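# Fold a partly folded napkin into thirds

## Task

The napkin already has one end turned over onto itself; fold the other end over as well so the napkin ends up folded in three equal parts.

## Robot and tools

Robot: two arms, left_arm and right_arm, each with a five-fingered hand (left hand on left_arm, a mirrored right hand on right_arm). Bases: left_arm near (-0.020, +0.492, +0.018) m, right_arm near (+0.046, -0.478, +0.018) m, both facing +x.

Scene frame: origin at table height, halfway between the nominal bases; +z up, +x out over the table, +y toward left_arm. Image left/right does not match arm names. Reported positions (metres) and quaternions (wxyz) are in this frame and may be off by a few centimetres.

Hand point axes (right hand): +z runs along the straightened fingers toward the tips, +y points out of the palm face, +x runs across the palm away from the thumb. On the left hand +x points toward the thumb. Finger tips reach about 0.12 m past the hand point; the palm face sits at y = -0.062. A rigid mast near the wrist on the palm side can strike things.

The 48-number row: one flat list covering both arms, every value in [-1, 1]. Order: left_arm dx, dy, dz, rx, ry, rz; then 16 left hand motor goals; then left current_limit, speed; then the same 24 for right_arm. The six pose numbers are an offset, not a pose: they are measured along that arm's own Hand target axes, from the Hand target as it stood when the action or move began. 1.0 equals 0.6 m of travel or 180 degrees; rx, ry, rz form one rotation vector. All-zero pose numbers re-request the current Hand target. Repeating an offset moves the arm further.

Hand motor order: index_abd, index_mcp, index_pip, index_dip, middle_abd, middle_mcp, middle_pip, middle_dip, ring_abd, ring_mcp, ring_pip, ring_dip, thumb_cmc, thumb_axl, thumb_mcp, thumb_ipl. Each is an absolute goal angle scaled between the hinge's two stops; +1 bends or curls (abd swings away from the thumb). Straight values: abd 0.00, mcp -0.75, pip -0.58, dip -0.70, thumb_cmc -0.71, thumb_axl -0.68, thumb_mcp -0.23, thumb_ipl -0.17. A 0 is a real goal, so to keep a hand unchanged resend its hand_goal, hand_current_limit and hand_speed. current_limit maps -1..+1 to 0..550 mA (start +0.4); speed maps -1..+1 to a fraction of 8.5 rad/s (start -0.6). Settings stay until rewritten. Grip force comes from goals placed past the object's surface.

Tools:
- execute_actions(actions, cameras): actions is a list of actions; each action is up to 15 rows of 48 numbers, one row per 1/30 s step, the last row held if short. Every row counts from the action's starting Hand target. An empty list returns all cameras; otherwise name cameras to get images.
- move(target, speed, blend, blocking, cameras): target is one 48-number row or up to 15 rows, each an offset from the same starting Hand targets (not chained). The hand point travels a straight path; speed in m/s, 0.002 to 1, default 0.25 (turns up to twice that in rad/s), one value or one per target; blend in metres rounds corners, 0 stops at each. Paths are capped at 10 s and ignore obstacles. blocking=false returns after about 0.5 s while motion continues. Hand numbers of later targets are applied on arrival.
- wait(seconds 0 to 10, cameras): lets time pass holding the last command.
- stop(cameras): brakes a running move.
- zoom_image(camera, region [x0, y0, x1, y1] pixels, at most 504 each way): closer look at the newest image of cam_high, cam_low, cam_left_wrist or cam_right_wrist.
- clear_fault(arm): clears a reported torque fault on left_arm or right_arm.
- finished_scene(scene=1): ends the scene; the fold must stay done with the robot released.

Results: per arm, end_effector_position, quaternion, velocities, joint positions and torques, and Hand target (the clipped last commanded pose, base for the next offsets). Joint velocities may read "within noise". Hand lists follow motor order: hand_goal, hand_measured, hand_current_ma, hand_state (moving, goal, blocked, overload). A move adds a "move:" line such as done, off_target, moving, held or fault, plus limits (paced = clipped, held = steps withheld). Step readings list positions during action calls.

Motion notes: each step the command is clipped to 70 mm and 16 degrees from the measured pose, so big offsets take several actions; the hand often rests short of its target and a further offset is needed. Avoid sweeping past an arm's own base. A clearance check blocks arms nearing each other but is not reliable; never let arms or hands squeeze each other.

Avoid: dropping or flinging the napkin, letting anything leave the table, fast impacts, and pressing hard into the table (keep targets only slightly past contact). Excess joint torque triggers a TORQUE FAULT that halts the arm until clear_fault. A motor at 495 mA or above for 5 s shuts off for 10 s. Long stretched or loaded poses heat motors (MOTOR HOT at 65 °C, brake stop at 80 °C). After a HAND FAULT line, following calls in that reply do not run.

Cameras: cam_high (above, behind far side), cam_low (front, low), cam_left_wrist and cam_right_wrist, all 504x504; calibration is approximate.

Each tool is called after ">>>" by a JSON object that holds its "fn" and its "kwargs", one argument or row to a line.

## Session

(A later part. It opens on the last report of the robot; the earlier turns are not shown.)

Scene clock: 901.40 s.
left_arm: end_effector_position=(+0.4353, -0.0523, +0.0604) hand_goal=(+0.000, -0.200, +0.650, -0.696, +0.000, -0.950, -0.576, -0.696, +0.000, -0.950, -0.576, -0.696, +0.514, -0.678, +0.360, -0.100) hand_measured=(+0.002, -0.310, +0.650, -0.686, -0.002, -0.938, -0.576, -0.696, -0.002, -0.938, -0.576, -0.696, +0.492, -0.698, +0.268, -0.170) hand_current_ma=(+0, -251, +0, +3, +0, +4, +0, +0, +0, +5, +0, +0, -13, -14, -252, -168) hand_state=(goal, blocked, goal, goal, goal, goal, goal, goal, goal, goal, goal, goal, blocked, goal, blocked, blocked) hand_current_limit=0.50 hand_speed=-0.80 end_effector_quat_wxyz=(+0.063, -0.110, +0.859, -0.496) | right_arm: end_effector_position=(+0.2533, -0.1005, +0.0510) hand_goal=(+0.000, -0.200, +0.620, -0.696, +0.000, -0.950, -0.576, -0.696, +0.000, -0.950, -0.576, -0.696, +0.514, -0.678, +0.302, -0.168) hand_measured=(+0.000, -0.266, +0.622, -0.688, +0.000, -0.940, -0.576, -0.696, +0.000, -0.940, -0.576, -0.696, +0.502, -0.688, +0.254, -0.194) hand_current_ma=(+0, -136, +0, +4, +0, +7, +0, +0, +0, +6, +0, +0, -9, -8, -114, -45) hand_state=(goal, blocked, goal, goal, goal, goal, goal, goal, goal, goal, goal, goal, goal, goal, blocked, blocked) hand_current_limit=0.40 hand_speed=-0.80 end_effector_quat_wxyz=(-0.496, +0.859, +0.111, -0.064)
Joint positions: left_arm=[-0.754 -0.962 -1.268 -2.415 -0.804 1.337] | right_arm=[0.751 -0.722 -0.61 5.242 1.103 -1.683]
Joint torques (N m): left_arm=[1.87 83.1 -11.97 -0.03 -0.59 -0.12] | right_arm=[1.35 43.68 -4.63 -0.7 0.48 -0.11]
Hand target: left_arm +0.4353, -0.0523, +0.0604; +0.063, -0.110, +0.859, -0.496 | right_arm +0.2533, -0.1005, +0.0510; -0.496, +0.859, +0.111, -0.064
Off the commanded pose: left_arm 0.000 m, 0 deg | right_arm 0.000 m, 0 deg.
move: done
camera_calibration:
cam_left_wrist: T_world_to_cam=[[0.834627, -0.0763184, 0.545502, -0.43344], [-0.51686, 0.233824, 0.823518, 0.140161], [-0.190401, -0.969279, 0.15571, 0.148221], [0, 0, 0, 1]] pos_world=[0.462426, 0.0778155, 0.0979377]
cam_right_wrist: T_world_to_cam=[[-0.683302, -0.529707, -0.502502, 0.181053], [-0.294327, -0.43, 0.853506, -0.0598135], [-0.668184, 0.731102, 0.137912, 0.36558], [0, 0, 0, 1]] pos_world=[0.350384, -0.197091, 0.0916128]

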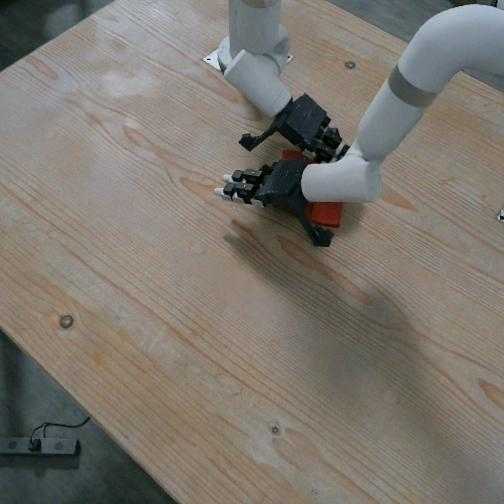

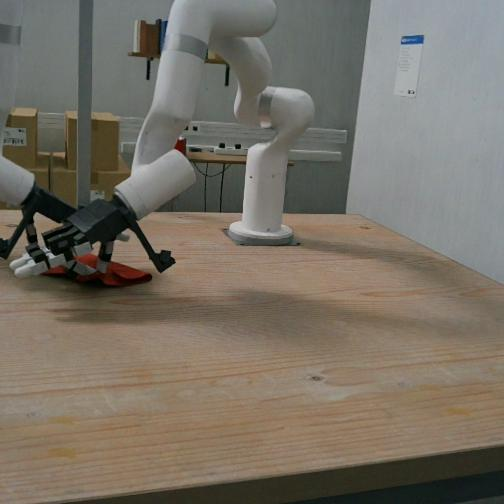

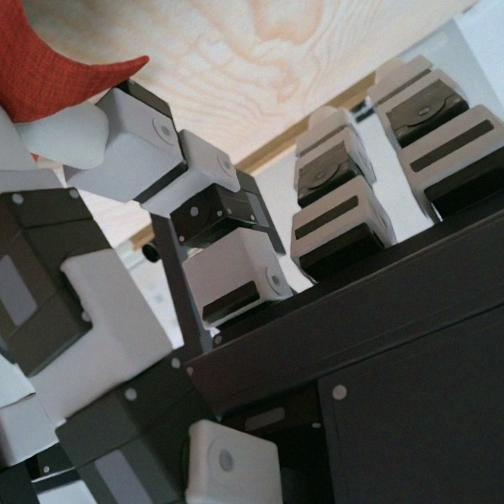

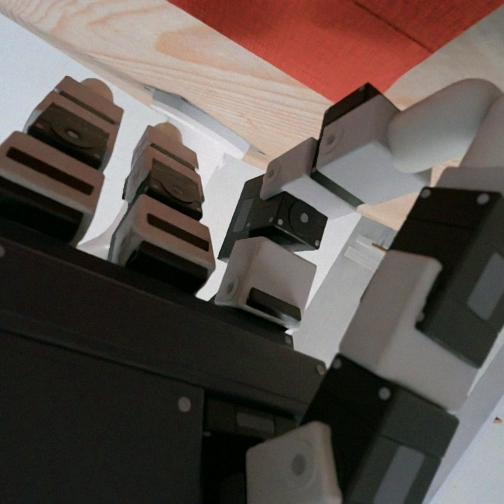

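>>> {"fn": "move", "kwargs": {
  "target": [
    [0.009,0.0058,-0.0435,0,0,0,0,-0.2,0.65,-0.696,0,-0.95,-0.576,-0.696,0,-0.95,-0.576,-0.696,0.514,-0.678,0.36,-0.1,0.5,-0.8,-0.0108,-0.059,0.0223,0,0,0,0,-0.2,0.62,-0.696,0,-0.95,-0.576,-0.696,0,-0.95,-0.576,-0.696,0.514,-0.678,0.303,-0.168,0.4,-0.8],
    [0.0162,0.0178,-0.0743,0,0,0,0,-0.2,0.65,-0.696,0,-0.95,-0.576,-0.696,0,-0.95,-0.576,-0.696,0.514,-0.678,0.36,-0.1,0.5,-0.8,-0.0215,-0.0892,0.0612,0,0,0,0,-0.2,0.62,-0.696,0,-0.95,-0.576,-0.696,0,-0.95,-0.576,-0.696,0.514,-0.678,0.303,-0.168,0.4,-0.8]
  ],
  "speed": 0.05,
  "blend": 0.01,
  "cameras": ["all"]
}}

>>> {"fn": "zoom_image", "kwargs": {
  "camera": "cam_low",
  "region": [20, 200, 180, 310]
}}

>>> {"fn": "zoom_image", "kwargs": {
  "camera": "cam_high",
  "region": [220, 100, 400, 280]
}}

Scene clock: 1000.47 s.
left_arm: end_effector_position=(+0.4149, -0.0122, +0.0735) hand_goal=(+0.000, -0.200, +0.650, -0.696, +0.000, -0.950, -0.576, -0.696, +0.000, -0.950, -0.576, -0.696, +0.514, -0.678, +0.360, -0.100) hand_measured=(+0.002, -0.310, +0.650, -0.686, -0.002, -0.938, -0.576, -0.696, -0.002, -0.938, -0.576, -0.696, +0.492, -0.698, +0.268, -0.170) hand_current_ma=(+0, -251, +0, +3, +0, +4, +0, +0, +0, +5, +0, +0, -13, -14, -252, -168) hand_state=(goal, blocked, goal, goal, goal, goal, goal, goal, goal, goal, goal, goal, blocked, goal, blocked, blocked) hand_current_limit=0.50 hand_speed=-0.80 end_effector_quat_wxyz=(+0.063, -0.110, +0.859, -0.496) | right_arm: end_effector_position=(+0.2260, -0.0472, +0.0790) hand_goal=(+0.000, -0.200, +0.620, -0.696, +0.000, -0.950, -0.576, -0.696, +0.000, -0.950, -0.576, -0.696, +0.514, -0.678, +0.302, -0.168) hand_measured=(+0.000, -0.266, +0.622, -0.690, +0.000, -0.940, -0.576, -0.696, +0.000, -0.940, -0.576, -0.696, +0.502, -0.688, +0.252, -0.194) hand_current_ma=(+0, -134, +0, +3, +0, +7, +0, +0, +0, +6, +0, +0, -9, -8, -115, -45) hand_state=(goal, blocked, goal, goal, goal, goal, goal, goal, goal, goal, goal, goal, goal, goal, blocked, blocked) hand_current_limit=0.40 hand_speed=-0.80 end_effector_quat_wxyz=(-0.496, +0.859, +0.111, -0.064)
Joint positions: left_arm=[-0.724 -0.873 -1.123 -2.415 -0.851 1.379] | right_arm=[0.904 -0.654 -0.634 5.351 1.06 -1.59]
Joint torques (N m): left_arm=[1.67 77.26 -10.68 -0.84 -2.04 0.06] | right_arm=[2.74 40.64 -10.55 0.49 0.52 0.06]
Hand target: left_arm +0.4148, -0.0122, +0.0735; +0.063, -0.110, +0.859, -0.496 | right_arm +0.2260, -0.0471, +0.0790; -0.496, +0.859, +0.111, -0.064
Off the commanded pose: left_arm 0.000 m, 0 deg | right_arm 0.000 m, 0 deg.
move: done
camera_calibration:
cam_left_wrist: T_world_to_cam=[[0.834627, -0.0763184, 0.545502, -0.420445], [-0.51686, 0.233824, 0.823518, 0.109535], [-0.190401, -0.969279, 0.15571, 0.181181], [0, 0, 0, 1]] pos_world=[0.442026, 0.117915, 0.110938]
cam_right_wrist: T_world_to_cam=[[-0.683286, -0.529685, -0.502547, 0.204756], [-0.294363, -0.430028, 0.853479, -0.0689025], [-0.668184, 0.731102, 0.137912, 0.304496], [0, 0, 0, 1]] pos_world=[0.323084, -0.143791, 0.119713]

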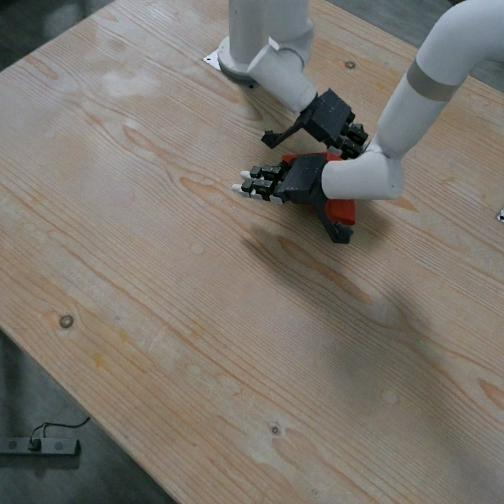

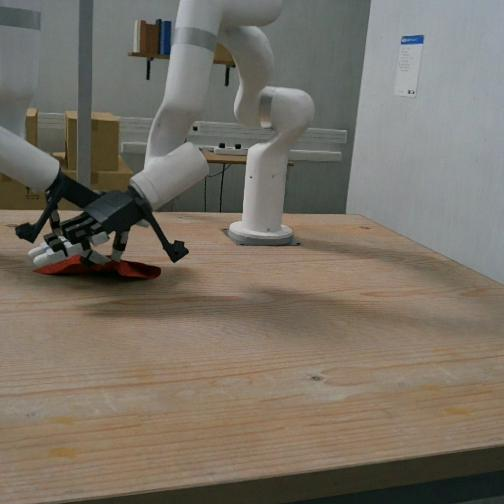

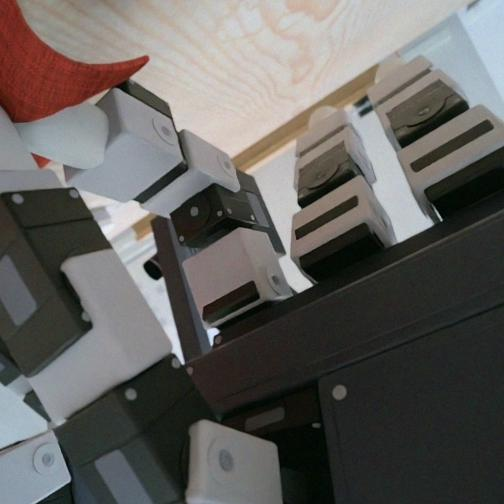

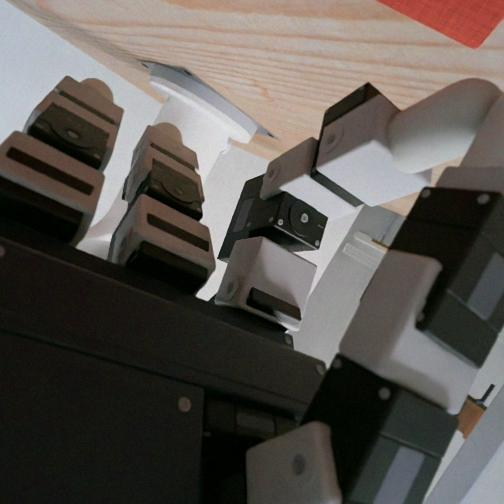

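Scaled by 3.150 from the camera's 504x504 image, which has a finer 720x720 frame.

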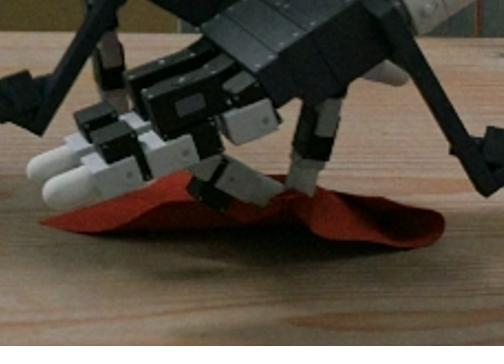

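Scaled by 2.800 from the camera's 504x504 image, which has a finer 720x720 frame.

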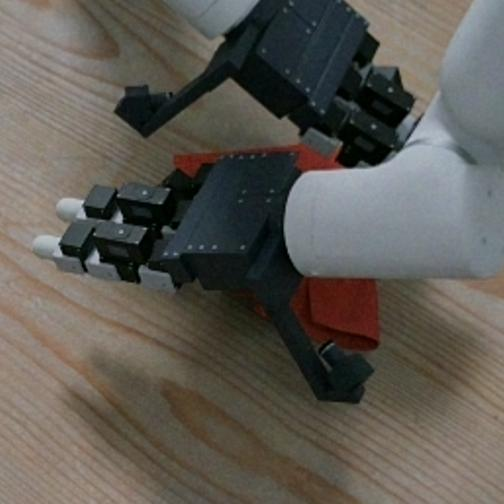

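>>> {"fn": "move", "kwargs": {
  "target": [
    [-0.0162,0.02,0.105,0,0,0,0,-0.2,0.65,-0.696,0,-0.95,-0.576,-0.696,0,-0.95,-0.576,-0.696,0.514,-0.678,0.36,-0.1,0.5,-0.8,-0.0378,0.0149,-0.159,0,0,0,0,-0.2,0.62,-0.696,0,-0.95,-0.576,-0.696,0,-0.95,-0.576,-0.696,0.514,-0.678,0.303,-0.168,0.4,-0.6],
    [-0.0162,0.04,0.115,0,0,0,0,-0.2,0.65,-0.696,0,-0.95,-0.576,-0.696,0,-0.95,-0.576,-0.696,0.514,-0.678,0.36,-0.1,0.5,-0.8,-0.0378,0.0149,-0.159,0,0,0,0,-0.645,0.832,-0.696,0,-0.95,-0.576,-0.696,0,-0.95,-0.576,-0.696,0.514,-0.678,0.303,-0.168,0.4,-0.6]
  ],
  "speed": 0.06,
  "cameras": ["all"]
}}

>>> {"fn": "zoom_image", "kwargs": {
  "camera": "cam_low",
  "region": [20, 200, 180, 310]
}}

>>> {"fn": "zoom_image", "kwargs": {
  "camera": "cam_high",
  "region": [220, 100, 400, 280]
}}

Scene clock: 1060.67 s.
left_arm: end_effector_position=(+0.4495, -0.0687, +0.0673) hand_goal=(+0.000, -0.200, +0.650, -0.696, +0.000, -0.950, -0.576, -0.696, +0.000, -0.950, -0.576, -0.696, +0.514, -0.678, +0.360, -0.100) hand_measured=(+0.004, -0.224, +0.660, -0.688, -0.002, -0.940, -0.574, -0.696, -0.002, -0.938, -0.574, -0.696, +0.478, -0.698, +0.200, -0.166) hand_current_ma=(+0, -16, +3, +2, +0, +4, +0, +0, +0, +4, +0, +0, -31, -16, -412, -149) hand_state=(goal, blocked, goal, goal, goal, goal, goal, goal, goal, goal, goal, goal, blocked, blocked, blocked, blocked) hand_current_limit=0.50 hand_speed=-0.80 end_effector_quat_wxyz=(+0.078, -0.101, +0.848, -0.514) | right_arm: end_effector_position=(+0.2261, -0.1372, +0.1189) hand_goal=(+0.000, -0.200, +0.620, -0.696, +0.000, -0.950, -0.576, -0.696, +0.000, -0.950, -0.576, -0.696, +0.514, -0.678, +0.302, -0.168) hand_measured=(+0.000, -0.266, +0.622, -0.690, +0.000, -0.940, -0.576, -0.696, +0.000, -0.940, -0.576, -0.696, +0.502, -0.688, +0.252, -0.194) hand_current_ma=(+0, -134, +0, +3, +0, +7, +0, +0, +0, +6, +0, +0, -9, -8, -115, -45) hand_state=(goal, blocked, goal, goal, goal, goal, goal, goal, goal, goal, goal, goal, goal, goal, blocked, blocked) hand_current_limit=0.40 hand_speed=-0.60 end_effector_quat_wxyz=(-0.496, +0.859, +0.111, -0.064)
Joint positions: left_arm=[-0.758 -0.979 -1.308 -2.438 -0.826 1.364] | right_arm=[0.722 -0.46 -0.44 5.17 1.057 -1.593]
Joint torques (N m): left_arm=[-1.15 83.19 -13.47 -0.66 -0.83 0.14] | right_arm=[1.1 36.83 -3.86 -0.53 0.53 -0.14]
Hand target: left_arm +0.4495, -0.0687, +0.0673; +0.078, -0.101, +0.848, -0.514 (not the last commanded pose) | right_arm +0.2261, -0.1372, +0.1189; -0.496, +0.859, +0.111, -0.064
Off the commanded pose: left_arm 0.052 m, 3 deg | right_arm 0.000 m, 0 deg.
TORQUE FAULT: the external load on joint 2 (shoulder) of the left arm reached its load limit, and that arm stopped. The contact can be on any part of that arm beyond that joint, not only on its tool. A torque fault puts only its own arm into a fault stop. That arm's remaining commands of this call were not run. The hold on joint 2 (shoulder) of that arm was moved back by the arm itself, up to 3 degrees, as the stop began. That arm is still stopped at the end of this call. While its stop runs, that arm, its gripper or tool too, takes no new command.
CLEAR FAULT: the left arm stays stopped (state 4) until you call clear_fault(arm="left_arm").
End effector pose when the fault began: left_arm: position (+0.4367, -0.0570, +0.0308), quat_wxyz (+0.063, -0.110, +0.859, -0.497)
Joint positions when the fault began: left_arm=[-0.758 -1.03 -1.307 -2.438 -0.826 1.364]
move: fault (left_arm); path passed 1 of 2 targets; target 2's new numbers were not sent
camera_calibration:
cam_left_wrist: T_world_to_cam=[[0.813024, -0.0559072, 0.57954, -0.441526], [-0.548003, 0.262774, 0.79413, 0.163617], [-0.196686, -0.963236, 0.183004, 0.135343], [0, 0, 0, 1]] pos_world=[0.475254, 0.0626885, 0.101181]
cam_right_wrist: T_world_to_cam=[[-0.683302, -0.529707, -0.502502, 0.177147], [-0.294327, -0.43, 0.853506, -0.141553], [-0.668184, 0.731102, 0.137912, 0.364873], [0, 0, 0, 1]] pos_world=[0.323184, -0.233791, 0.159513]

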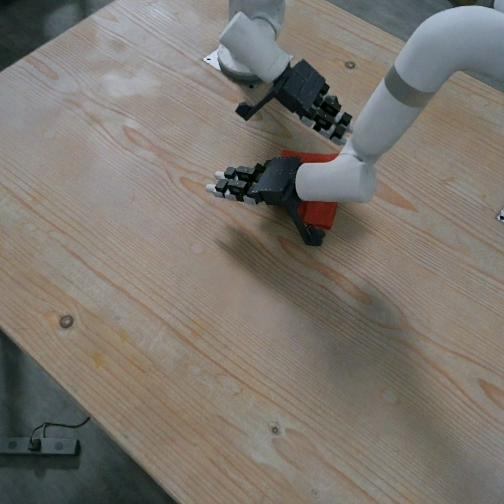

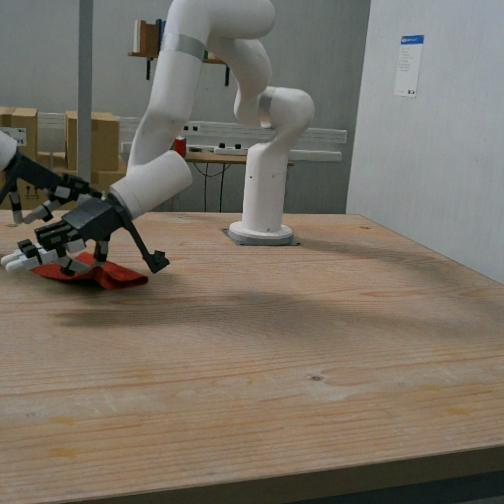

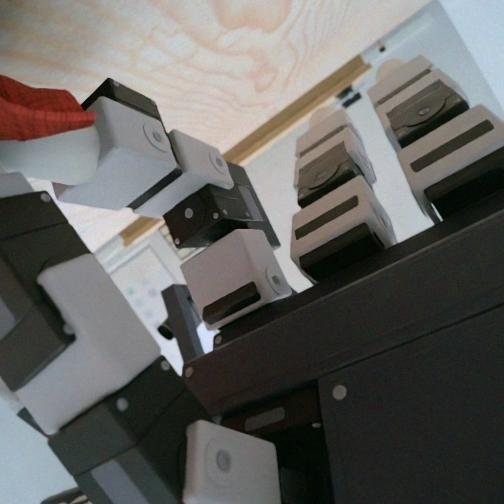

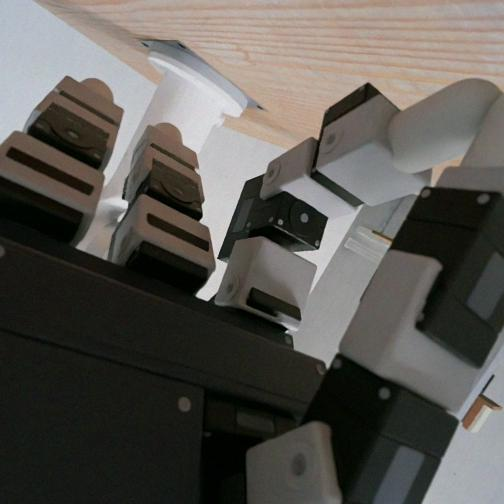

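Scaled by 3.150 from the camera's 504x504 image, which has a finer 720x720 frame.

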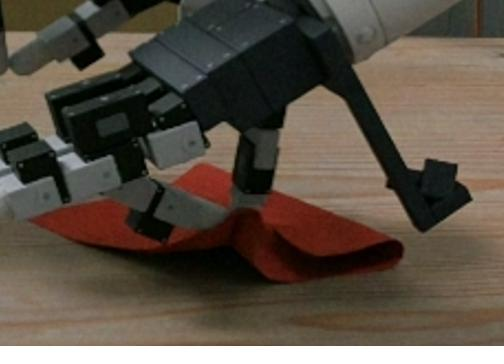

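Scaled by 2.800 from the camera's 504x504 image, which has a finer 720x720 frame.

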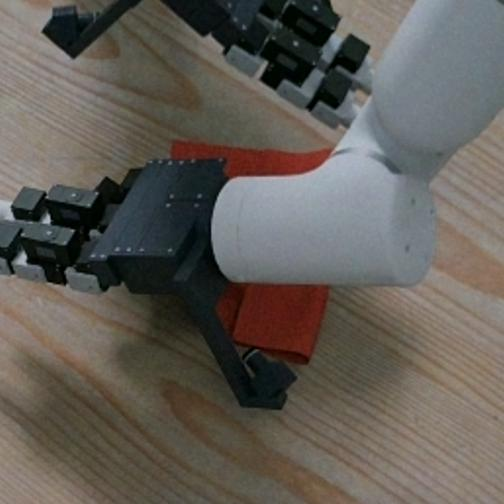

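>>> {"fn": "clear_fault", "kwargs": {
  "arm": "left_arm"
}}

>>> {"fn": "move", "kwargs": {
  "target": [
    [0,0.0361,0.0208,0,0,0,0,-0.2,0.65,-0.696,0,-0.95,-0.576,-0.696,0,-0.95,-0.576,-0.696,0.514,-0.678,0.36,-0.1,0.5,-0.8,0,0,0,0,0,0,0,-0.645,0.832,-0.696,0,-0.95,-0.576,-0.696,0,-0.95,-0.576,-0.696,0.514,-0.678,0.303,-0.168,0.4,-0.6],
    [0,0.035,0.02,0,0,0,0,-0.63,0.804,-0.696,0,-0.95,-0.576,-0.696,0,-0.95,-0.576,-0.696,0.514,-0.678,0.0,0.0,0.4,-0.8,0,0,0,0,0,0,0,-0.645,0.832,-0.696,0,-0.95,-0.576,-0.696,0,-0.95,-0.576,-0.696,0.514,-0.678,0.303,-0.168,0.4,-0.6]
  ],
  "speed": 0.05,
  "cameras": ["cam_low"]
}}

>>> {"fn": "zoom_image", "kwargs": {
  "camera": "cam_low",
  "region": [20, 200, 180, 310]
}}

Scene clock: 1073.30 s.
left_arm: end_effector_position=(+0.4495, -0.0687, +0.0673) hand_goal=(+0.000, -0.200, +0.650, -0.696, +0.000, -0.950, -0.576, -0.696, +0.000, -0.950, -0.576, -0.696, +0.514, -0.678, +0.360, -0.100) hand_measured=(+0.004, -0.224, +0.660, -0.688, -0.002, -0.940, -0.574, -0.696, -0.002, -0.938, -0.574, -0.696, +0.478, -0.698, +0.200, -0.166) hand_current_ma=(+0, -16, +3, +2, +0, +4, +0, +0, +0, +4, +0, +0, -31, -16, -413, -149) hand_state=(goal, blocked, goal, goal, goal, goal, goal, goal, goal, goal, goal, goal, blocked, blocked, blocked, blocked) hand_current_limit=0.50 hand_speed=-0.80 end_effector_quat_wxyz=(+0.078, -0.101, +0.848, -0.514) | right_arm: end_effector_position=(+0.2261, -0.1372, +0.1189) hand_goal=(+0.000, -0.200, +0.620, -0.696, +0.000, -0.950, -0.576, -0.696, +0.000, -0.950, -0.576, -0.696, +0.514, -0.678, +0.302, -0.168) hand_measured=(+0.000, -0.266, +0.622, -0.690, +0.000, -0.940, -0.576, -0.696, +0.000, -0.940, -0.576, -0.696, +0.502, -0.688, +0.252, -0.194) hand_current_ma=(+0, -134, +0, +3, +0, +7, +0, +0, +0, +6, +0, +0, -9, -8, -115, -45) hand_state=(goal, blocked, goal, goal, goal, goal, goal, goal, goal, goal, goal, goal, goal, goal, blocked, blocked) hand_current_limit=0.40 hand_speed=-0.60 end_effector_quat_wxyz=(-0.496, +0.859, +0.111, -0.064)
Joint positions: left_arm=[-0.758 -0.979 -1.308 -2.438 -0.826 1.364] | right_arm=[0.722 -0.46 -0.44 5.17 1.057 -1.593]
Joint torques (N m): left_arm=[0 83.28 -13.33 -0.49 -0.86 0.11] | right_arm=[1.77 36.02 -3.9 -0.52 0.55 -0.11]
Hand target: left_arm +0.4495, -0.0687, +0.0673; +0.078, -0.101, +0.848, -0.514 (not the last commanded pose) | right_arm +0.2261, -0.1372, +0.1189; -0.496, +0.859, +0.111, -0.064
Off the commanded pose: left_arm 0.052 m, 3 deg | right_arm 0.000 m, 0 deg.
TORQUE FAULT, CONTINUED: the left arm's stop, for the torque fault of joint 2 (shoulder) that an earlier result reported, is over. The call counts as one of the actions that you can send in this scene. The hold on joint 2 (shoulder) of that arm was moved back by the arm itself, up to 3 degrees, as the stop began. That arm's target is now where it stood when the stop ended, not its last command. That arm keeps its grip as last carried out and accepts commands again: back off and push less far.
CLEAR FAULT: your call cleared the left arm's torque fault. If a joint's load stays at its limit, that arm stops again at once.

Scene clock: 1075.77 s.
left_arm: end_effector_position=(+0.4504, -0.0694, +0.0432) hand_goal=(+0.000, -0.630, +0.804, -0.696, +0.000, -0.950, -0.576, -0.696, +0.000, -0.950, -0.576, -0.696, +0.514, -0.678, +0.000, +0.000) hand_measured=(+0.004, -0.618, +0.800, -0.694, -0.002, -0.940, -0.574, -0.696, -0.002, -0.938, -0.574, -0.696, +0.512, -0.680, +0.002, -0.002) hand_current_ma=(+0, +5, -1, +0, +0, +4, +0, +0, +0, +4, +0, +0, +0, +0, +0, +0) hand_state=(goal, goal, goal, goal, goal, goal, goal, goal, goal, goal, goal, goal, goal, goal, goal, goal) hand_current_limit=0.40 hand_speed=-0.80 end_effector_quat_wxyz=(+0.078, -0.101, +0.848, -0.514) | right_arm: end_effector_position=(+0.2261, -0.1372, +0.1189) hand_goal=(+0.000, -0.646, +0.832, -0.696, +0.000, -0.950, -0.576, -0.696, +0.000, -0.950, -0.576, -0.696, +0.514, -0.678, +0.302, -0.168) hand_measured=(+0.000, -0.634, +0.826, -0.700, +0.000, -0.940, -0.576, -0.696, +0.000, -0.940, -0.576, -0.696, +0.512, -0.680, +0.298, -0.170) hand_current_ma=(+0, +9, -3, -1, +0, +7, +0, +0, +0, +6, +0, +0, +0, -1, -2, -1) hand_state=(goal, goal, goal, goal, goal, goal, goal, goal, goal, goal, goal, goal, goal, goal, goal, goal) hand_current_limit=0.40 hand_speed=-0.60 end_effector_quat_wxyz=(-0.496, +0.859, +0.111, -0.064)
Joint positions: left_arm=[-0.758 -1.031 -1.333 -2.454 -0.847 1.387] | right_arm=[0.722 -0.46 -0.44 5.17 1.057 -1.593]
Joint torques (N m): left_arm=[1.03 84.48 -11.67 -0.14 -0.67 -0.02] | right_arm=[1.27 35.22 -4.71 -0.42 0.62 -0.02]
Hand target: left_arm +0.4504, -0.0694, +0.0432; +0.078, -0.101, +0.848, -0.514 | right_arm +0.2261, -0.1372, +0.1189; -0.496, +0.859, +0.111, -0.064
Off the commanded pose: left_arm 0.000 m, 0 deg | right_arm 0.000 m, 0 deg.
move: done
Images, in order (width x height): cam_low 504x504.

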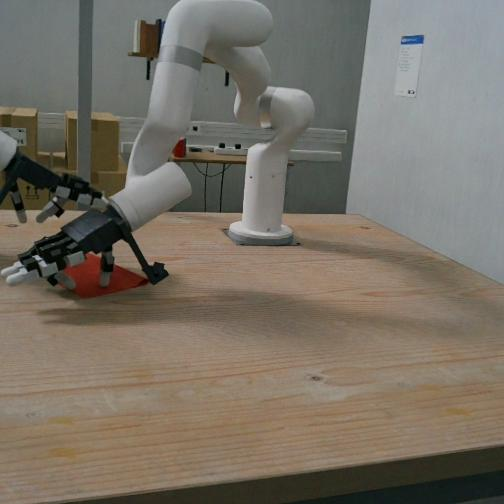

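Scaled by 3.150 from the camera's 504x504 image, which has a finer 720x720 frame.

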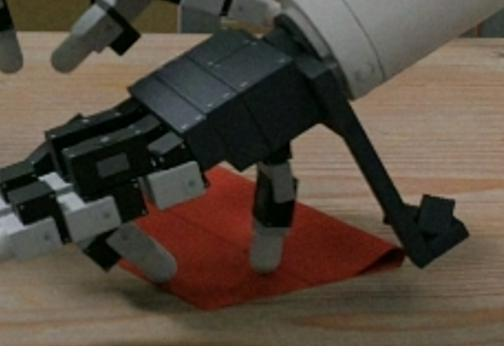

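>>> {"fn": "move", "kwargs": {
  "target": [
    [0,-0.0866,-0.05,0,0,0,0,-0.63,0.804,-0.696,0,-0.95,-0.576,-0.696,0,-0.95,-0.576,-0.696,0.514,-0.678,0.0,0.0,0.4,-0.8,0,0,0,0,0,0,0,-0.645,0.832,-0.696,0,-0.95,-0.576,-0.696,0,-0.95,-0.576,-0.696,0.514,-0.678,0.303,-0.168,0.4,-0.6],
    [-0.2018,0.0158,-0.4273,-0.0147,0.0043,-0.008,0,-0.63,0.804,-0.696,0,-0.95,-0.576,-0.696,0,-0.95,-0.576,-0.696,0.514,-0.678,0.0,0.0,0.4,-0.8,0,0,0,0,0,0,0,-0.645,0.832,-0.696,0,-0.95,-0.576,-0.696,0,-0.95,-0.576,-0.696,0.514,-0.678,0.303,-0.168,0.4,-0.6]
  ],
  "speed": 0.2,
  "blend": 0.02,
  "cameras": ["all"]
}}

>>> {"fn": "zoom_image", "kwargs": {
  "camera": "cam_low",
  "region": [20, 200, 180, 310]
}}

>>> {"fn": "zoom_image", "kwargs": {
  "camera": "cam_high",
  "region": [230, 110, 380, 260]
}}

Scene clock: 1096.33 s.
left_arm: end_effector_position=(+0.5061, +0.1847, +0.1561) hand_goal=(+0.000, -0.630, +0.804, -0.696, +0.000, -0.950, -0.576, -0.696, +0.000, -0.950, -0.576, -0.696, +0.514, -0.678, +0.000, +0.000) hand_measured=(+0.002, -0.622, +0.800, -0.694, +0.000, -0.940, -0.574, -0.696, +0.000, -0.938, -0.574, -0.696, +0.514, -0.680, +0.002, -0.002) hand_current_ma=(+0, +3, -1, +0, +0, +4, +0, +0, +0, +4, +0, +0, +0, +0, +0, +0) hand_state=(goal, goal, goal, goal, goal, goal, goal, goal, goal, goal, goal, goal, goal, goal, goal, goal) hand_current_limit=0.40 hand_speed=-0.80 end_effector_quat_wxyz=(+0.063, -0.110, +0.859, -0.496) | right_arm: end_effector_position=(+0.2261, -0.1372, +0.1189) hand_goal=(+0.000, -0.646, +0.832, -0.696, +0.000, -0.950, -0.576, -0.696, +0.000, -0.950, -0.576, -0.696, +0.514, -0.678, +0.302, -0.168) hand_measured=(+0.000, -0.634, +0.826, -0.700, +0.000, -0.940, -0.576, -0.696, +0.000, -0.940, -0.576, -0.696, +0.512, -0.680, +0.298, -0.170) hand_current_ma=(+0, +9, -3, -1, +0, +7, +0, +0, +0, +6, +0, +0, +0, -1, -2, -1) hand_state=(goal, goal, goal, goal, goal, goal, goal, goal, goal, goal, goal, goal, goal, goal, goal, goal) hand_current_limit=0.40 hand_speed=-0.60 end_effector_quat_wxyz=(-0.496, +0.859, +0.111, -0.064)
Joint positions: left_arm=[-0.323 -0.677 -1.037 -1.9 -0.89 1.175] | right_arm=[0.722 -0.46 -0.44 5.17 1.057 -1.593]
Joint torques (N m): left_arm=[1.89 71.1 -12.79 -0.57 -1.24 -0.14] | right_arm=[1.31 34.32 -5.5 -0.61 0.67 -0.1]
Hand target: left_arm +0.5062, +0.1848, +0.1561; +0.063, -0.110, +0.859, -0.496 | right_arm +0.2261, -0.1372, +0.1189; -0.496, +0.859, +0.111, -0.064
Off the commanded pose: left_arm 0.000 m, 0 deg | right_arm 0.000 m, 0 deg.
move: done
camera_calibration:
cam_left_wrist: T_world_to_cam=[[0.835149, -0.0762388, 0.544715, -0.52677], [-0.516423, 0.232152, 0.824265, 0.0425365], [-0.189298, -0.969687, 0.15451, 0.376256], [0, 0, 0, 1]] pos_world=[0.533123, 0.314815, 0.193743]
cam_right_wrist: T_world_to_cam=[[-0.683302, -0.529707, -0.502502, 0.177147], [-0.294327, -0.43, 0.853506, -0.141553], [-0.668184, 0.731102, 0.137912, 0.364873], [0, 0, 0, 1]] pos_world=[0.323184, -0.233791, 0.159513]

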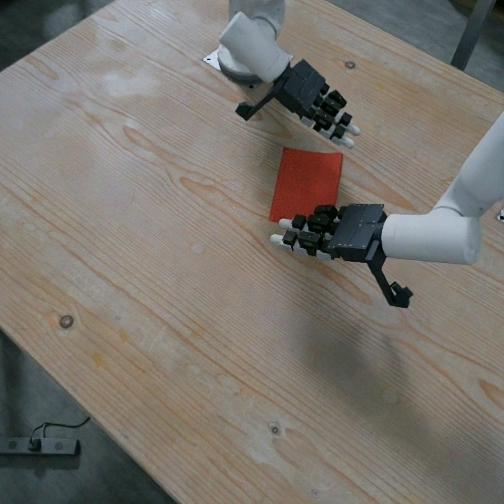

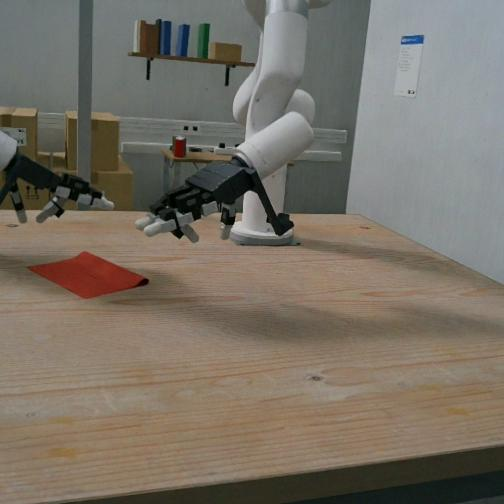

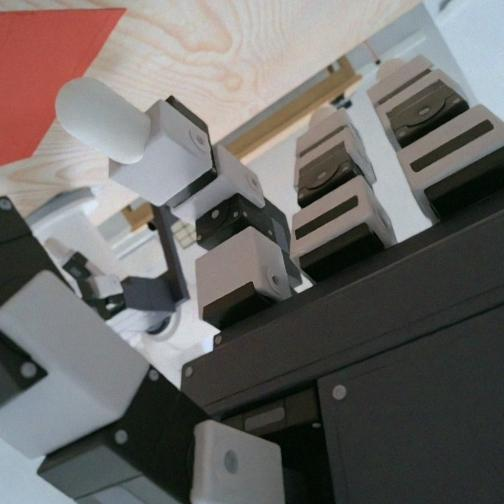

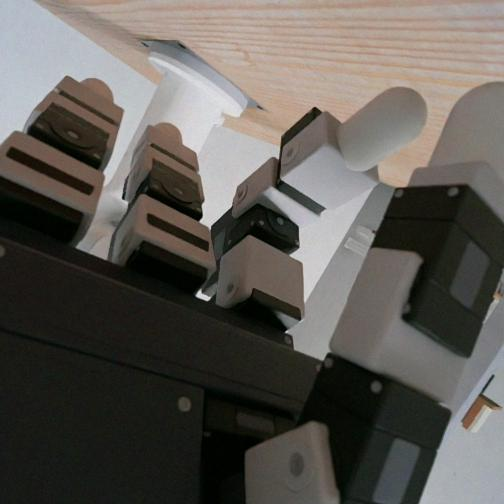

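Scaled by 3.150 from the camera's 504x504 image, which has a finer 720x720 frame.

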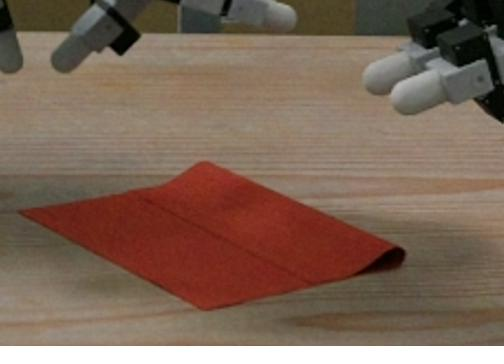

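Scaled by 3.360 from the camera's 504x504 image, which has a finer 720x720 frame.

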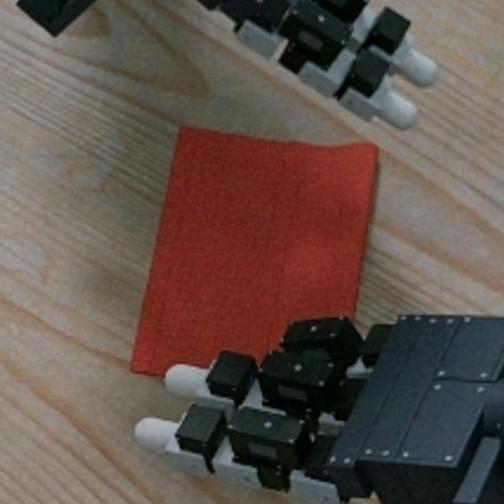

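>>> {"fn": "move", "kwargs": {
  "target": [-0.0954,-0.0318,-0.2581,0,0,0,0,-0.63,0.804,-0.696,0,-0.95,-0.576,-0.696,0,-0.95,-0.576,-0.696,0.514,-0.678,0.303,-0.168,0.4,-0.8,0.2605,0.0387,0.063,0,-0.0707,-0.0408,0,-0.615,0.825,-0.696,0,-0.95,-0.576,-0.696,0,-0.95,-0.576,-0.696,0.514,-0.678,0.303,-0.168,0.4,-0.6],
  "speed": 0.15,
  "cameras": ["all"]
}}

>>> {"fn": "zoom_image", "kwargs": {
  "camera": "cam_low",
  "region": [0, 170, 180, 310]
}}

>>> {"fn": "zoom_image", "kwargs": {
  "camera": "cam_high",
  "region": [230, 110, 380, 260]
}}

Scene clock: 1132.83 s.
left_arm: end_effector_position=(+0.5302, +0.3196, +0.2501) hand_goal=(+0.000, -0.630, +0.804, -0.696, +0.000, -0.950, -0.576, -0.696, +0.000, -0.950, -0.576, -0.696, +0.514, -0.678, +0.302, -0.168) hand_measured=(+0.002, -0.622, +0.800, -0.694, +0.000, -0.940, -0.574, -0.696, +0.000, -0.938, -0.574, -0.696, +0.514, -0.680, +0.298, -0.166) hand_current_ma=(+0, +2, -1, +0, +0, +4, +0, +0, +0, +4, +0, +0, +0, +0, -1, +0) hand_state=(goal, goal, goal, goal, goal, goal, goal, goal, goal, goal, goal, goal, goal, goal, goal, goal) hand_current_limit=0.40 hand_speed=-0.80 end_effector_quat_wxyz=(+0.063, -0.110, +0.859, -0.496) | right_arm: end_effector_position=(+0.3720, -0.0771, +0.0800) hand_goal=(+0.000, -0.616, +0.824, -0.696, +0.000, -0.950, -0.576, -0.696, +0.000, -0.950, -0.576, -0.696, +0.514, -0.678, +0.302, -0.168) hand_measured=(+0.000, -0.614, +0.824, -0.700, +0.000, -0.940, -0.576, -0.696, +0.000, -0.940, -0.576, -0.696, +0.512, -0.680, +0.298, -0.170) hand_current_ma=(+0, +1, +0, -1, +0, +7, +0, +0, +0, +6, +0, +0, +0, +0, -2, -1) hand_state=(goal, goal, goal, goal, goal, goal, goal, goal, goal, goal, goal, goal, goal, goal, goal, goal) hand_current_limit=0.40 hand_speed=-0.60 end_effector_quat_wxyz=(-0.484, +0.837, +0.220, -0.127)
Joint positions: left_arm=[-0.066 -0.505 -1.041 -1.526 -0.976 0.939] | right_arm=[0.613 -0.797 -0.983 4.687 1.043 -1.357]
Joint torques (N m): left_arm=[0.37 65.52 -28.58 -0.52 -1.68 -0.09] | right_arm=[1 20.1 -14.91 0.05 1.49 0.05]
Hand target: left_arm +0.5302, +0.3197, +0.2501; +0.063, -0.110, +0.859, -0.496 | right_arm +0.3720, -0.0771, +0.0799; -0.484, +0.837, +0.220, -0.127
Off the commanded pose: left_arm 0.000 m, 0 deg | right_arm 0.000 m, 0 deg.
move: done
camera_calibration:
cam_left_wrist: T_world_to_cam=[[0.835149, -0.0762575, 0.544712, -0.587807], [-0.516463, 0.231919, 0.824305, -0.0537015], [-0.189189, -0.969741, 0.154303, 0.497128], [0, 0, 0, 1]] pos_world=[0.557222, 0.449715, 0.287743]
cam_right_wrist: T_world_to_cam=[[-0.526479, -0.685681, -0.502655, 0.218768], [-0.175868, -0.490607, 0.853449, -0.0882652], [-0.8318, 0.537724, 0.137705, 0.469707], [0, 0, 0, 1]] pos_world=[0.490355, -0.145871, 0.120614]

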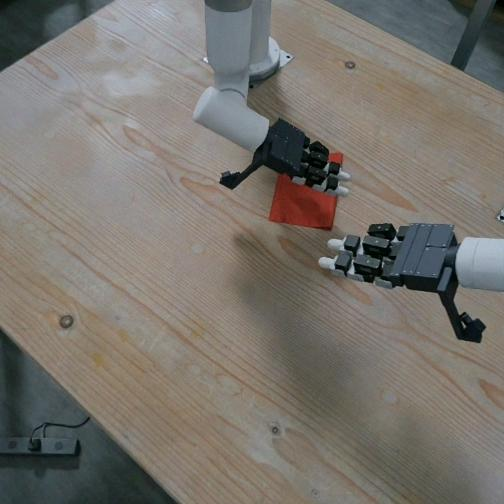

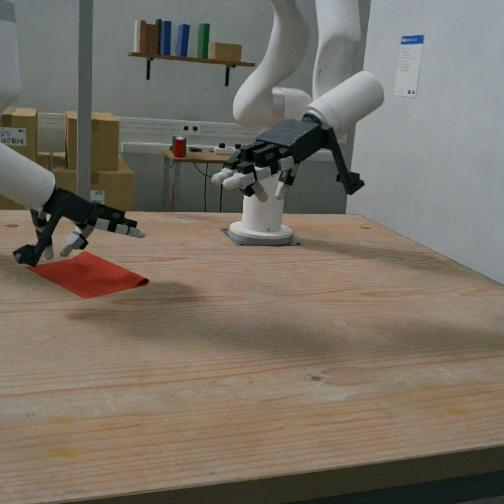

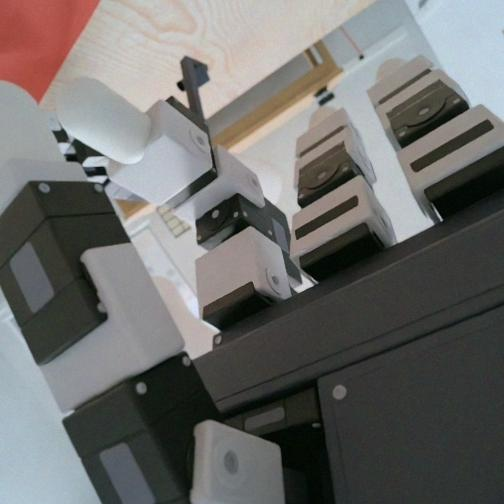

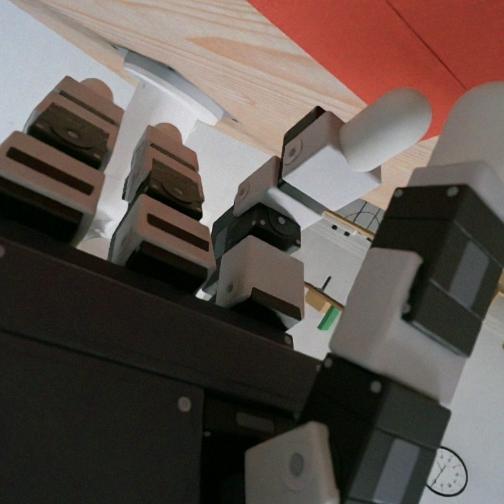

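Scaled by 2.800 from the camera's 504x504 image, which has a finer 720x720 frame.

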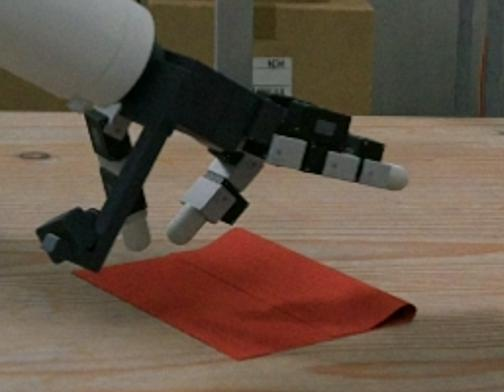

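Scaled by 3.360 from the camera's 504x504 image, which has a finer 720x720 frame.

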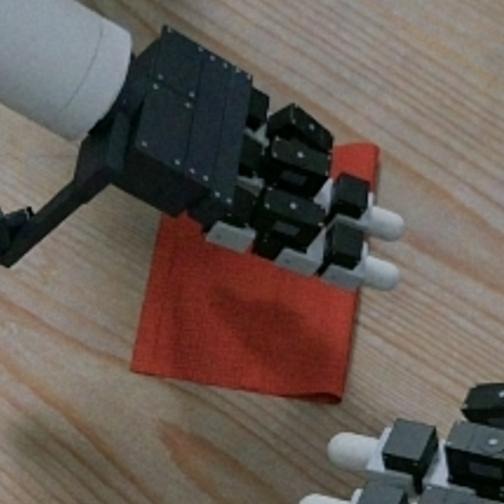

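>>> {"fn": "move", "kwargs": {
  "target": [0,0,0,0,0,0,0,-0.63,0.804,-0.696,0,-0.95,-0.576,-0.696,0,-0.95,-0.576,-0.696,0.514,-0.678,0.303,-0.168,0.4,-0.8,0,0.0688,0.0473,0,0,0,0,-0.615,0.825,-0.696,0,-0.95,-0.576,-0.696,0,-0.95,-0.576,-0.696,0.514,-0.678,0.303,-0.168,0.4,-0.6],
  "speed": 0.1,
  "cameras": ["cam_low"]
}}

>>> {"fn": "zoom_image", "kwargs": {
  "camera": "cam_low",
  "region": [10, 200, 150, 310]
}}

Scene clock: 1157.57 s.
left_arm: end_effector_position=(+0.5302, +0.3197, +0.2501) hand_goal=(+0.000, -0.630, +0.804, -0.696, +0.000, -0.950, -0.576, -0.696, +0.000, -0.950, -0.576, -0.696, +0.514, -0.678, +0.302, -0.168) hand_measured=(+0.002, -0.622, +0.800, -0.694, +0.000, -0.940, -0.574, -0.696, +0.000, -0.938, -0.574, -0.696, +0.514, -0.680, +0.298, -0.166) hand_current_ma=(+0, +2, -1, +0, +0, +4, +0, +0, +0, +4, +0, +0, +0, +0, -1, +0) hand_state=(goal, goal, goal, goal, goal, goal, goal, goal, goal, goal, goal, goal, goal, goal, goal, goal) hand_current_limit=0.40 hand_speed=-0.80 end_effector_quat_wxyz=(+0.063, -0.110, +0.859, -0.496) | right_arm: end_effector_position=(+0.3701, -0.0736, +0.0300) hand_goal=(+0.000, -0.616, +0.824, -0.696, +0.000, -0.950, -0.576, -0.696, +0.000, -0.950, -0.576, -0.696, +0.514, -0.678, +0.302, -0.168) hand_measured=(+0.000, -0.616, +0.836, -0.692, +0.000, -0.940, -0.576, -0.696, +0.000, -0.940, -0.576, -0.696, +0.512, -0.680, +0.298, -0.170) hand_current_ma=(+0, +0, +7, +2, +0, +7, +0, +0, +0, +6, +0, +0, +0, +0, -2, -1) hand_state=(goal, goal, goal, goal, goal, goal, goal, goal, goal, goal, goal, goal, goal, goal, goal, goal) hand_current_limit=0.40 hand_speed=-0.60 end_effector_quat_wxyz=(-0.484, +0.837, +0.220, -0.127)
Joint positions: left_arm=[-0.066 -0.504 -1.041 -1.526 -0.976 0.939] | right_arm=[0.621 -0.914 -1.026 4.737 1.042 -1.442]
Joint torques (N m): left_arm=[0.69 65.04 -28.09 -0.4 -1.17 -0.08] | right_arm=[2.9 20.75 -11.93 0.54 1.08 -0.32]
Hand target: left_arm +0.5302, +0.3197, +0.2501; +0.063, -0.110, +0.859, -0.496 | right_arm +0.3700, -0.0736, +0.0300; -0.484, +0.837, +0.220, -0.127
Off the commanded pose: left_arm 0.000 m, 0 deg | right_arm 0.000 m, 0 deg.
move: done
Images, in order (width x height): cam_low 504x504.

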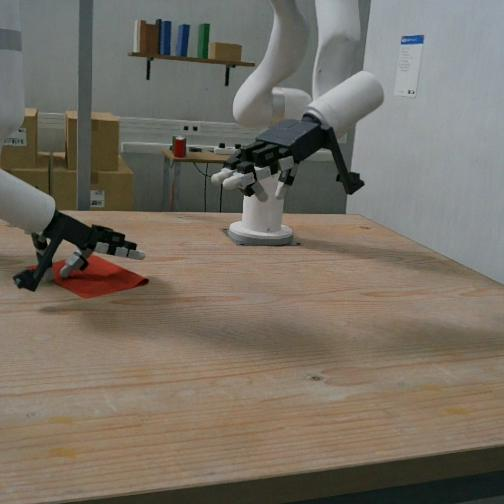

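Scaled by 3.600 from the camera's 504x504 image, which has a finer 720x720 frame.

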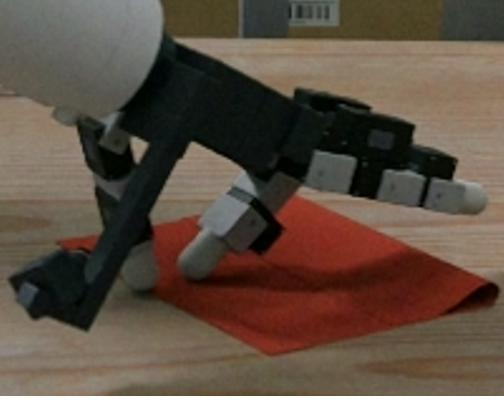

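>>> {"fn": "move", "kwargs": {
  "target": [
    [0,0,0,0,0,0,0,-0.63,0.804,-0.696,0,-0.95,-0.576,-0.696,0,-0.95,-0.576,-0.696,0.514,-0.678,0.303,-0.168,0.4,-0.8,0,0.0019,-0.0066,0,0,0,0,-0.615,0.815,-0.696,0,-0.95,-0.576,-0.696,0,-0.95,-0.576,-0.696,0.514,-0.678,0.303,-0.168,0.4,-0.6],
    [0,0,0,0,0,0,0,-0.63,0.804,-0.696,0,-0.95,-0.576,-0.696,0,-0.95,-0.576,-0.696,0.514,-0.678,0.303,-0.168,0.4,-0.8,0,0.0070,-0.0037,0,0,0,0,-0.615,0.805,-0.696,0,-0.95,-0.576,-0.696,0,-0.95,-0.576,-0.696,0.514,-0.678,0.303,-0.168,0.4,-0.6]
  ],
  "speed": 0.05
}}

>>> {"fn": "execute_actions", "kwargs": {
  "actions": [
    [[0,0,0,0,0,0,0,-0.63,0.804,-0.696,0,-0.95,-0.576,-0.696,0,-0.95,-0.576,-0.696,0.514,-0.678,0.303,-0.168,0.4,-0.8,0,0,0,0,0,0,0,-0.55,0.775,-0.696,0,-0.95,-0.576,-0.696,0,-0.95,-0.576,-0.696,0.514,-0.678,0.303,-0.168,0.4,-0.8]],
    [[0,0,0,0,0,0,0,-0.63,0.804,-0.696,0,-0.95,-0.576,-0.696,0,-0.95,-0.576,-0.696,0.514,-0.678,0.303,-0.168,0.4,-0.8,0,0,0,0,0,0,0,-0.485,0.75,-0.696,0,-0.95,-0.576,-0.696,0,-0.95,-0.576,-0.696,0.514,-0.678,0.303,-0.168,0.4,-0.8]]
  ],
  "cameras": ["cam_low"]
}}

>>> {"fn": "zoom_image", "kwargs": {
  "camera": "cam_low",
  "region": [10, 200, 150, 310]
}}

Scene clock: 1177.13 s.
left_arm: end_effector_position=(+0.5302, +0.3197, +0.2501) hand_goal=(+0.000, -0.630, +0.804, -0.696, +0.000, -0.950, -0.576, -0.696, +0.000, -0.950, -0.576, -0.696, +0.514, -0.678, +0.302, -0.168) hand_measured=(+0.002, -0.622, +0.800, -0.694, +0.000, -0.940, -0.574, -0.696, +0.000, -0.938, -0.574, -0.696, +0.514, -0.680, +0.298, -0.166) hand_current_ma=(+0, +2, -1, +0, +0, +4, +0, +0, +0, +4, +0, +0, +0, +0, -1, +0) hand_state=(goal, goal, goal, goal, goal, goal, goal, goal, goal, goal, goal, goal, goal, goal, goal, goal) hand_current_limit=0.40 hand_speed=-0.80 end_effector_quat_wxyz=(+0.063, -0.110, +0.859, -0.496) | right_arm: end_effector_position=(+0.3720, -0.0771, +0.0275) hand_goal=(+0.000, -0.616, +0.804, -0.696, +0.000, -0.950, -0.576, -0.696, +0.000, -0.950, -0.576, -0.696, +0.514, -0.678, +0.302, -0.168) hand_measured=(+0.000, -0.622, +0.842, -0.682, +0.000, -0.940, -0.576, -0.696, +0.000, -0.940, -0.576, -0.696, +0.510, -0.680, +0.306, -0.168) hand_current_ma=(+0, -3, +50, +10, +0, +7, +0, +0, +0, +6, +0, +0, -2, -1, +2, +0) hand_state=(goal, goal, blocked, goal, goal, goal, goal, goal, goal, goal, goal, goal, goal, goal, goal, goal) hand_current_limit=0.40 hand_speed=-0.60 end_effector_quat_wxyz=(-0.484, +0.837, +0.220, -0.127)
Joint positions: left_arm=[-0.066 -0.504 -1.041 -1.526 -0.976 0.939] | right_arm=[0.613 -0.92 -1.028 4.732 1.043 -1.447]
Joint torques (N m): left_arm=[1.13 64.28 -28.49 -0.42 -0.65 -0.11] | right_arm=[1.61 19.3 -11.46 0.26 -0.14 -0.9]
Hand target: left_arm +0.5302, +0.3197, +0.2501; +0.063, -0.110, +0.859, -0.496 | right_arm +0.3720, -0.0771, +0.0275; -0.484, +0.837, +0.220, -0.127
Off the commanded pose: left_arm 0.000 m, 0 deg | right_arm 0.000 m, 0 deg.
move: done

Scene clock: 1178.33 s.
left_arm: end_effector_position=(+0.5302, +0.3197, +0.2501) hand_goal=(+0.000, -0.630, +0.804, -0.696, +0.000, -0.950, -0.576, -0.696, +0.000, -0.950, -0.576, -0.696, +0.514, -0.678, +0.302, -0.168) hand_measured=(+0.002, -0.622, +0.800, -0.694, +0.000, -0.940, -0.574, -0.696, +0.000, -0.938, -0.574, -0.696, +0.514, -0.680, +0.298, -0.166) hand_current_ma=(+0, +2, -1, +0, +0, +4, +0, +0, +0, +4, +0, +0, +0, +0, -1, +0) hand_state=(goal, goal, goal, goal, goal, goal, goal, goal, goal, goal, goal, goal, goal, goal, goal, goal) hand_current_limit=0.40 hand_speed=-0.80 end_effector_quat_wxyz=(+0.063, -0.110, +0.859, -0.496) | right_arm: end_effector_position=(+0.3720, -0.0771, +0.0275) hand_goal=(+0.000, -0.486, +0.750, -0.696, +0.000, -0.950, -0.576, -0.696, +0.000, -0.950, -0.576, -0.696, +0.514, -0.678, +0.302, -0.168) hand_measured=(+0.000, -0.492, +0.796, -0.682, +0.000, -0.940, -0.576, -0.696, +0.000, -0.940, -0.576, -0.696, +0.510, -0.680, +0.304, -0.168) hand_current_ma=(+0, -4, +68, +10, +0, +7, +0, +0, +0, +6, +0, +0, -2, -1, +1, +0) hand_state=(goal, goal, blocked, goal, goal, goal, goal, goal, goal, goal, goal, goal, goal, goal, goal, goal) hand_current_limit=0.40 hand_speed=-0.80 end_effector_quat_wxyz=(-0.484, +0.837, +0.220, -0.127)
Joint positions: left_arm=[-0.066 -0.504 -1.041 -1.526 -0.976 0.939] | right_arm=[0.613 -0.92 -1.028 4.732 1.043 -1.447]
Joint torques (N m): left_arm=[1.55 64.72 -29.17 -0.34 -0.69 -0.13] | right_arm=[1.59 21.36 -7.04 0.29 -0.06 -0.27]
Hand target: left_arm +0.5302, +0.3197, +0.2501; +0.063, -0.110, +0.859, -0.496 | right_arm +0.3720, -0.0771, +0.0275; -0.484, +0.837, +0.220, -0.127
Off the commanded pose: left_arm 0.000 m, 0 deg | right_arm 0.000 m, 0 deg.
Step readings (end_effector_position of left_arm | right_arm):
0: (+0.5302, +0.3197, +0.2501) | (+0.3720, -0.0771, +0.0275)
1: (+0.5302, +0.3197, +0.2501) | (+0.3720, -0.0771, +0.0275)
2: (+0.5302, +0.3197, +0.2501) | (+0.3720, -0.0771, +0.0275)
4: (+0.5302, +0.3197, +0.2501) | (+0.3720, -0.0771, +0.0275)
8: (+0.5302, +0.3197, +0.2501) | (+0.3720, -0.0771, +0.0275)
15: (+0.5302, +0.3197, +0.2501) | (+0.3720, -0.0771, +0.0275)
16: (+0.5302, +0.3197, +0.2501) | (+0.3720, -0.0771, +0.0275)
17: (+0.5302, +0.3197, +0.2501) | (+0.3720, -0.0771, +0.0275)
19: (+0.5302, +0.3197, +0.2501) | (+0.3720, -0.0771, +0.0275)
23: (+0.5302, +0.3197, +0.2501) | (+0.3720, -0.0771, +0.0275)
30: (+0.5302, +0.3197, +0.2501) | (+0.3720, -0.0771, +0.0275)
Images, in order (width x height): cam_low 504x504.

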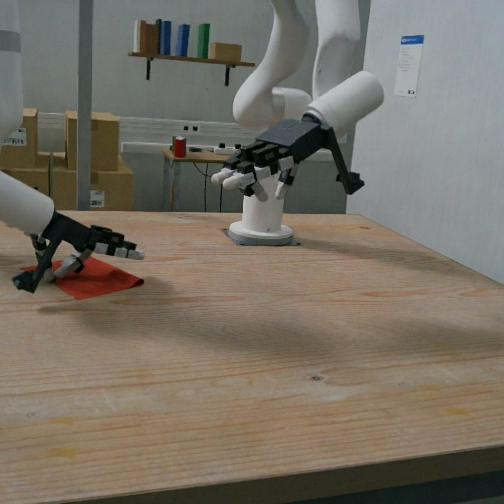

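Scaled by 3.600 from the camera's 504x504 image, which has a finer 720x720 frame.

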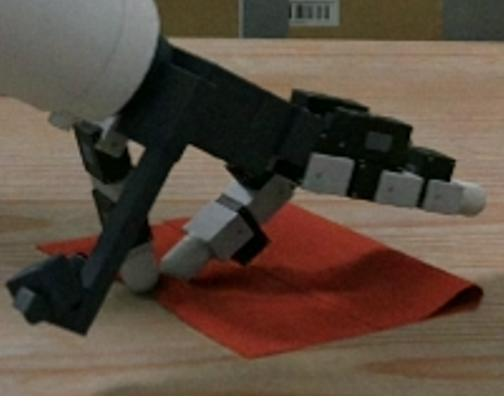

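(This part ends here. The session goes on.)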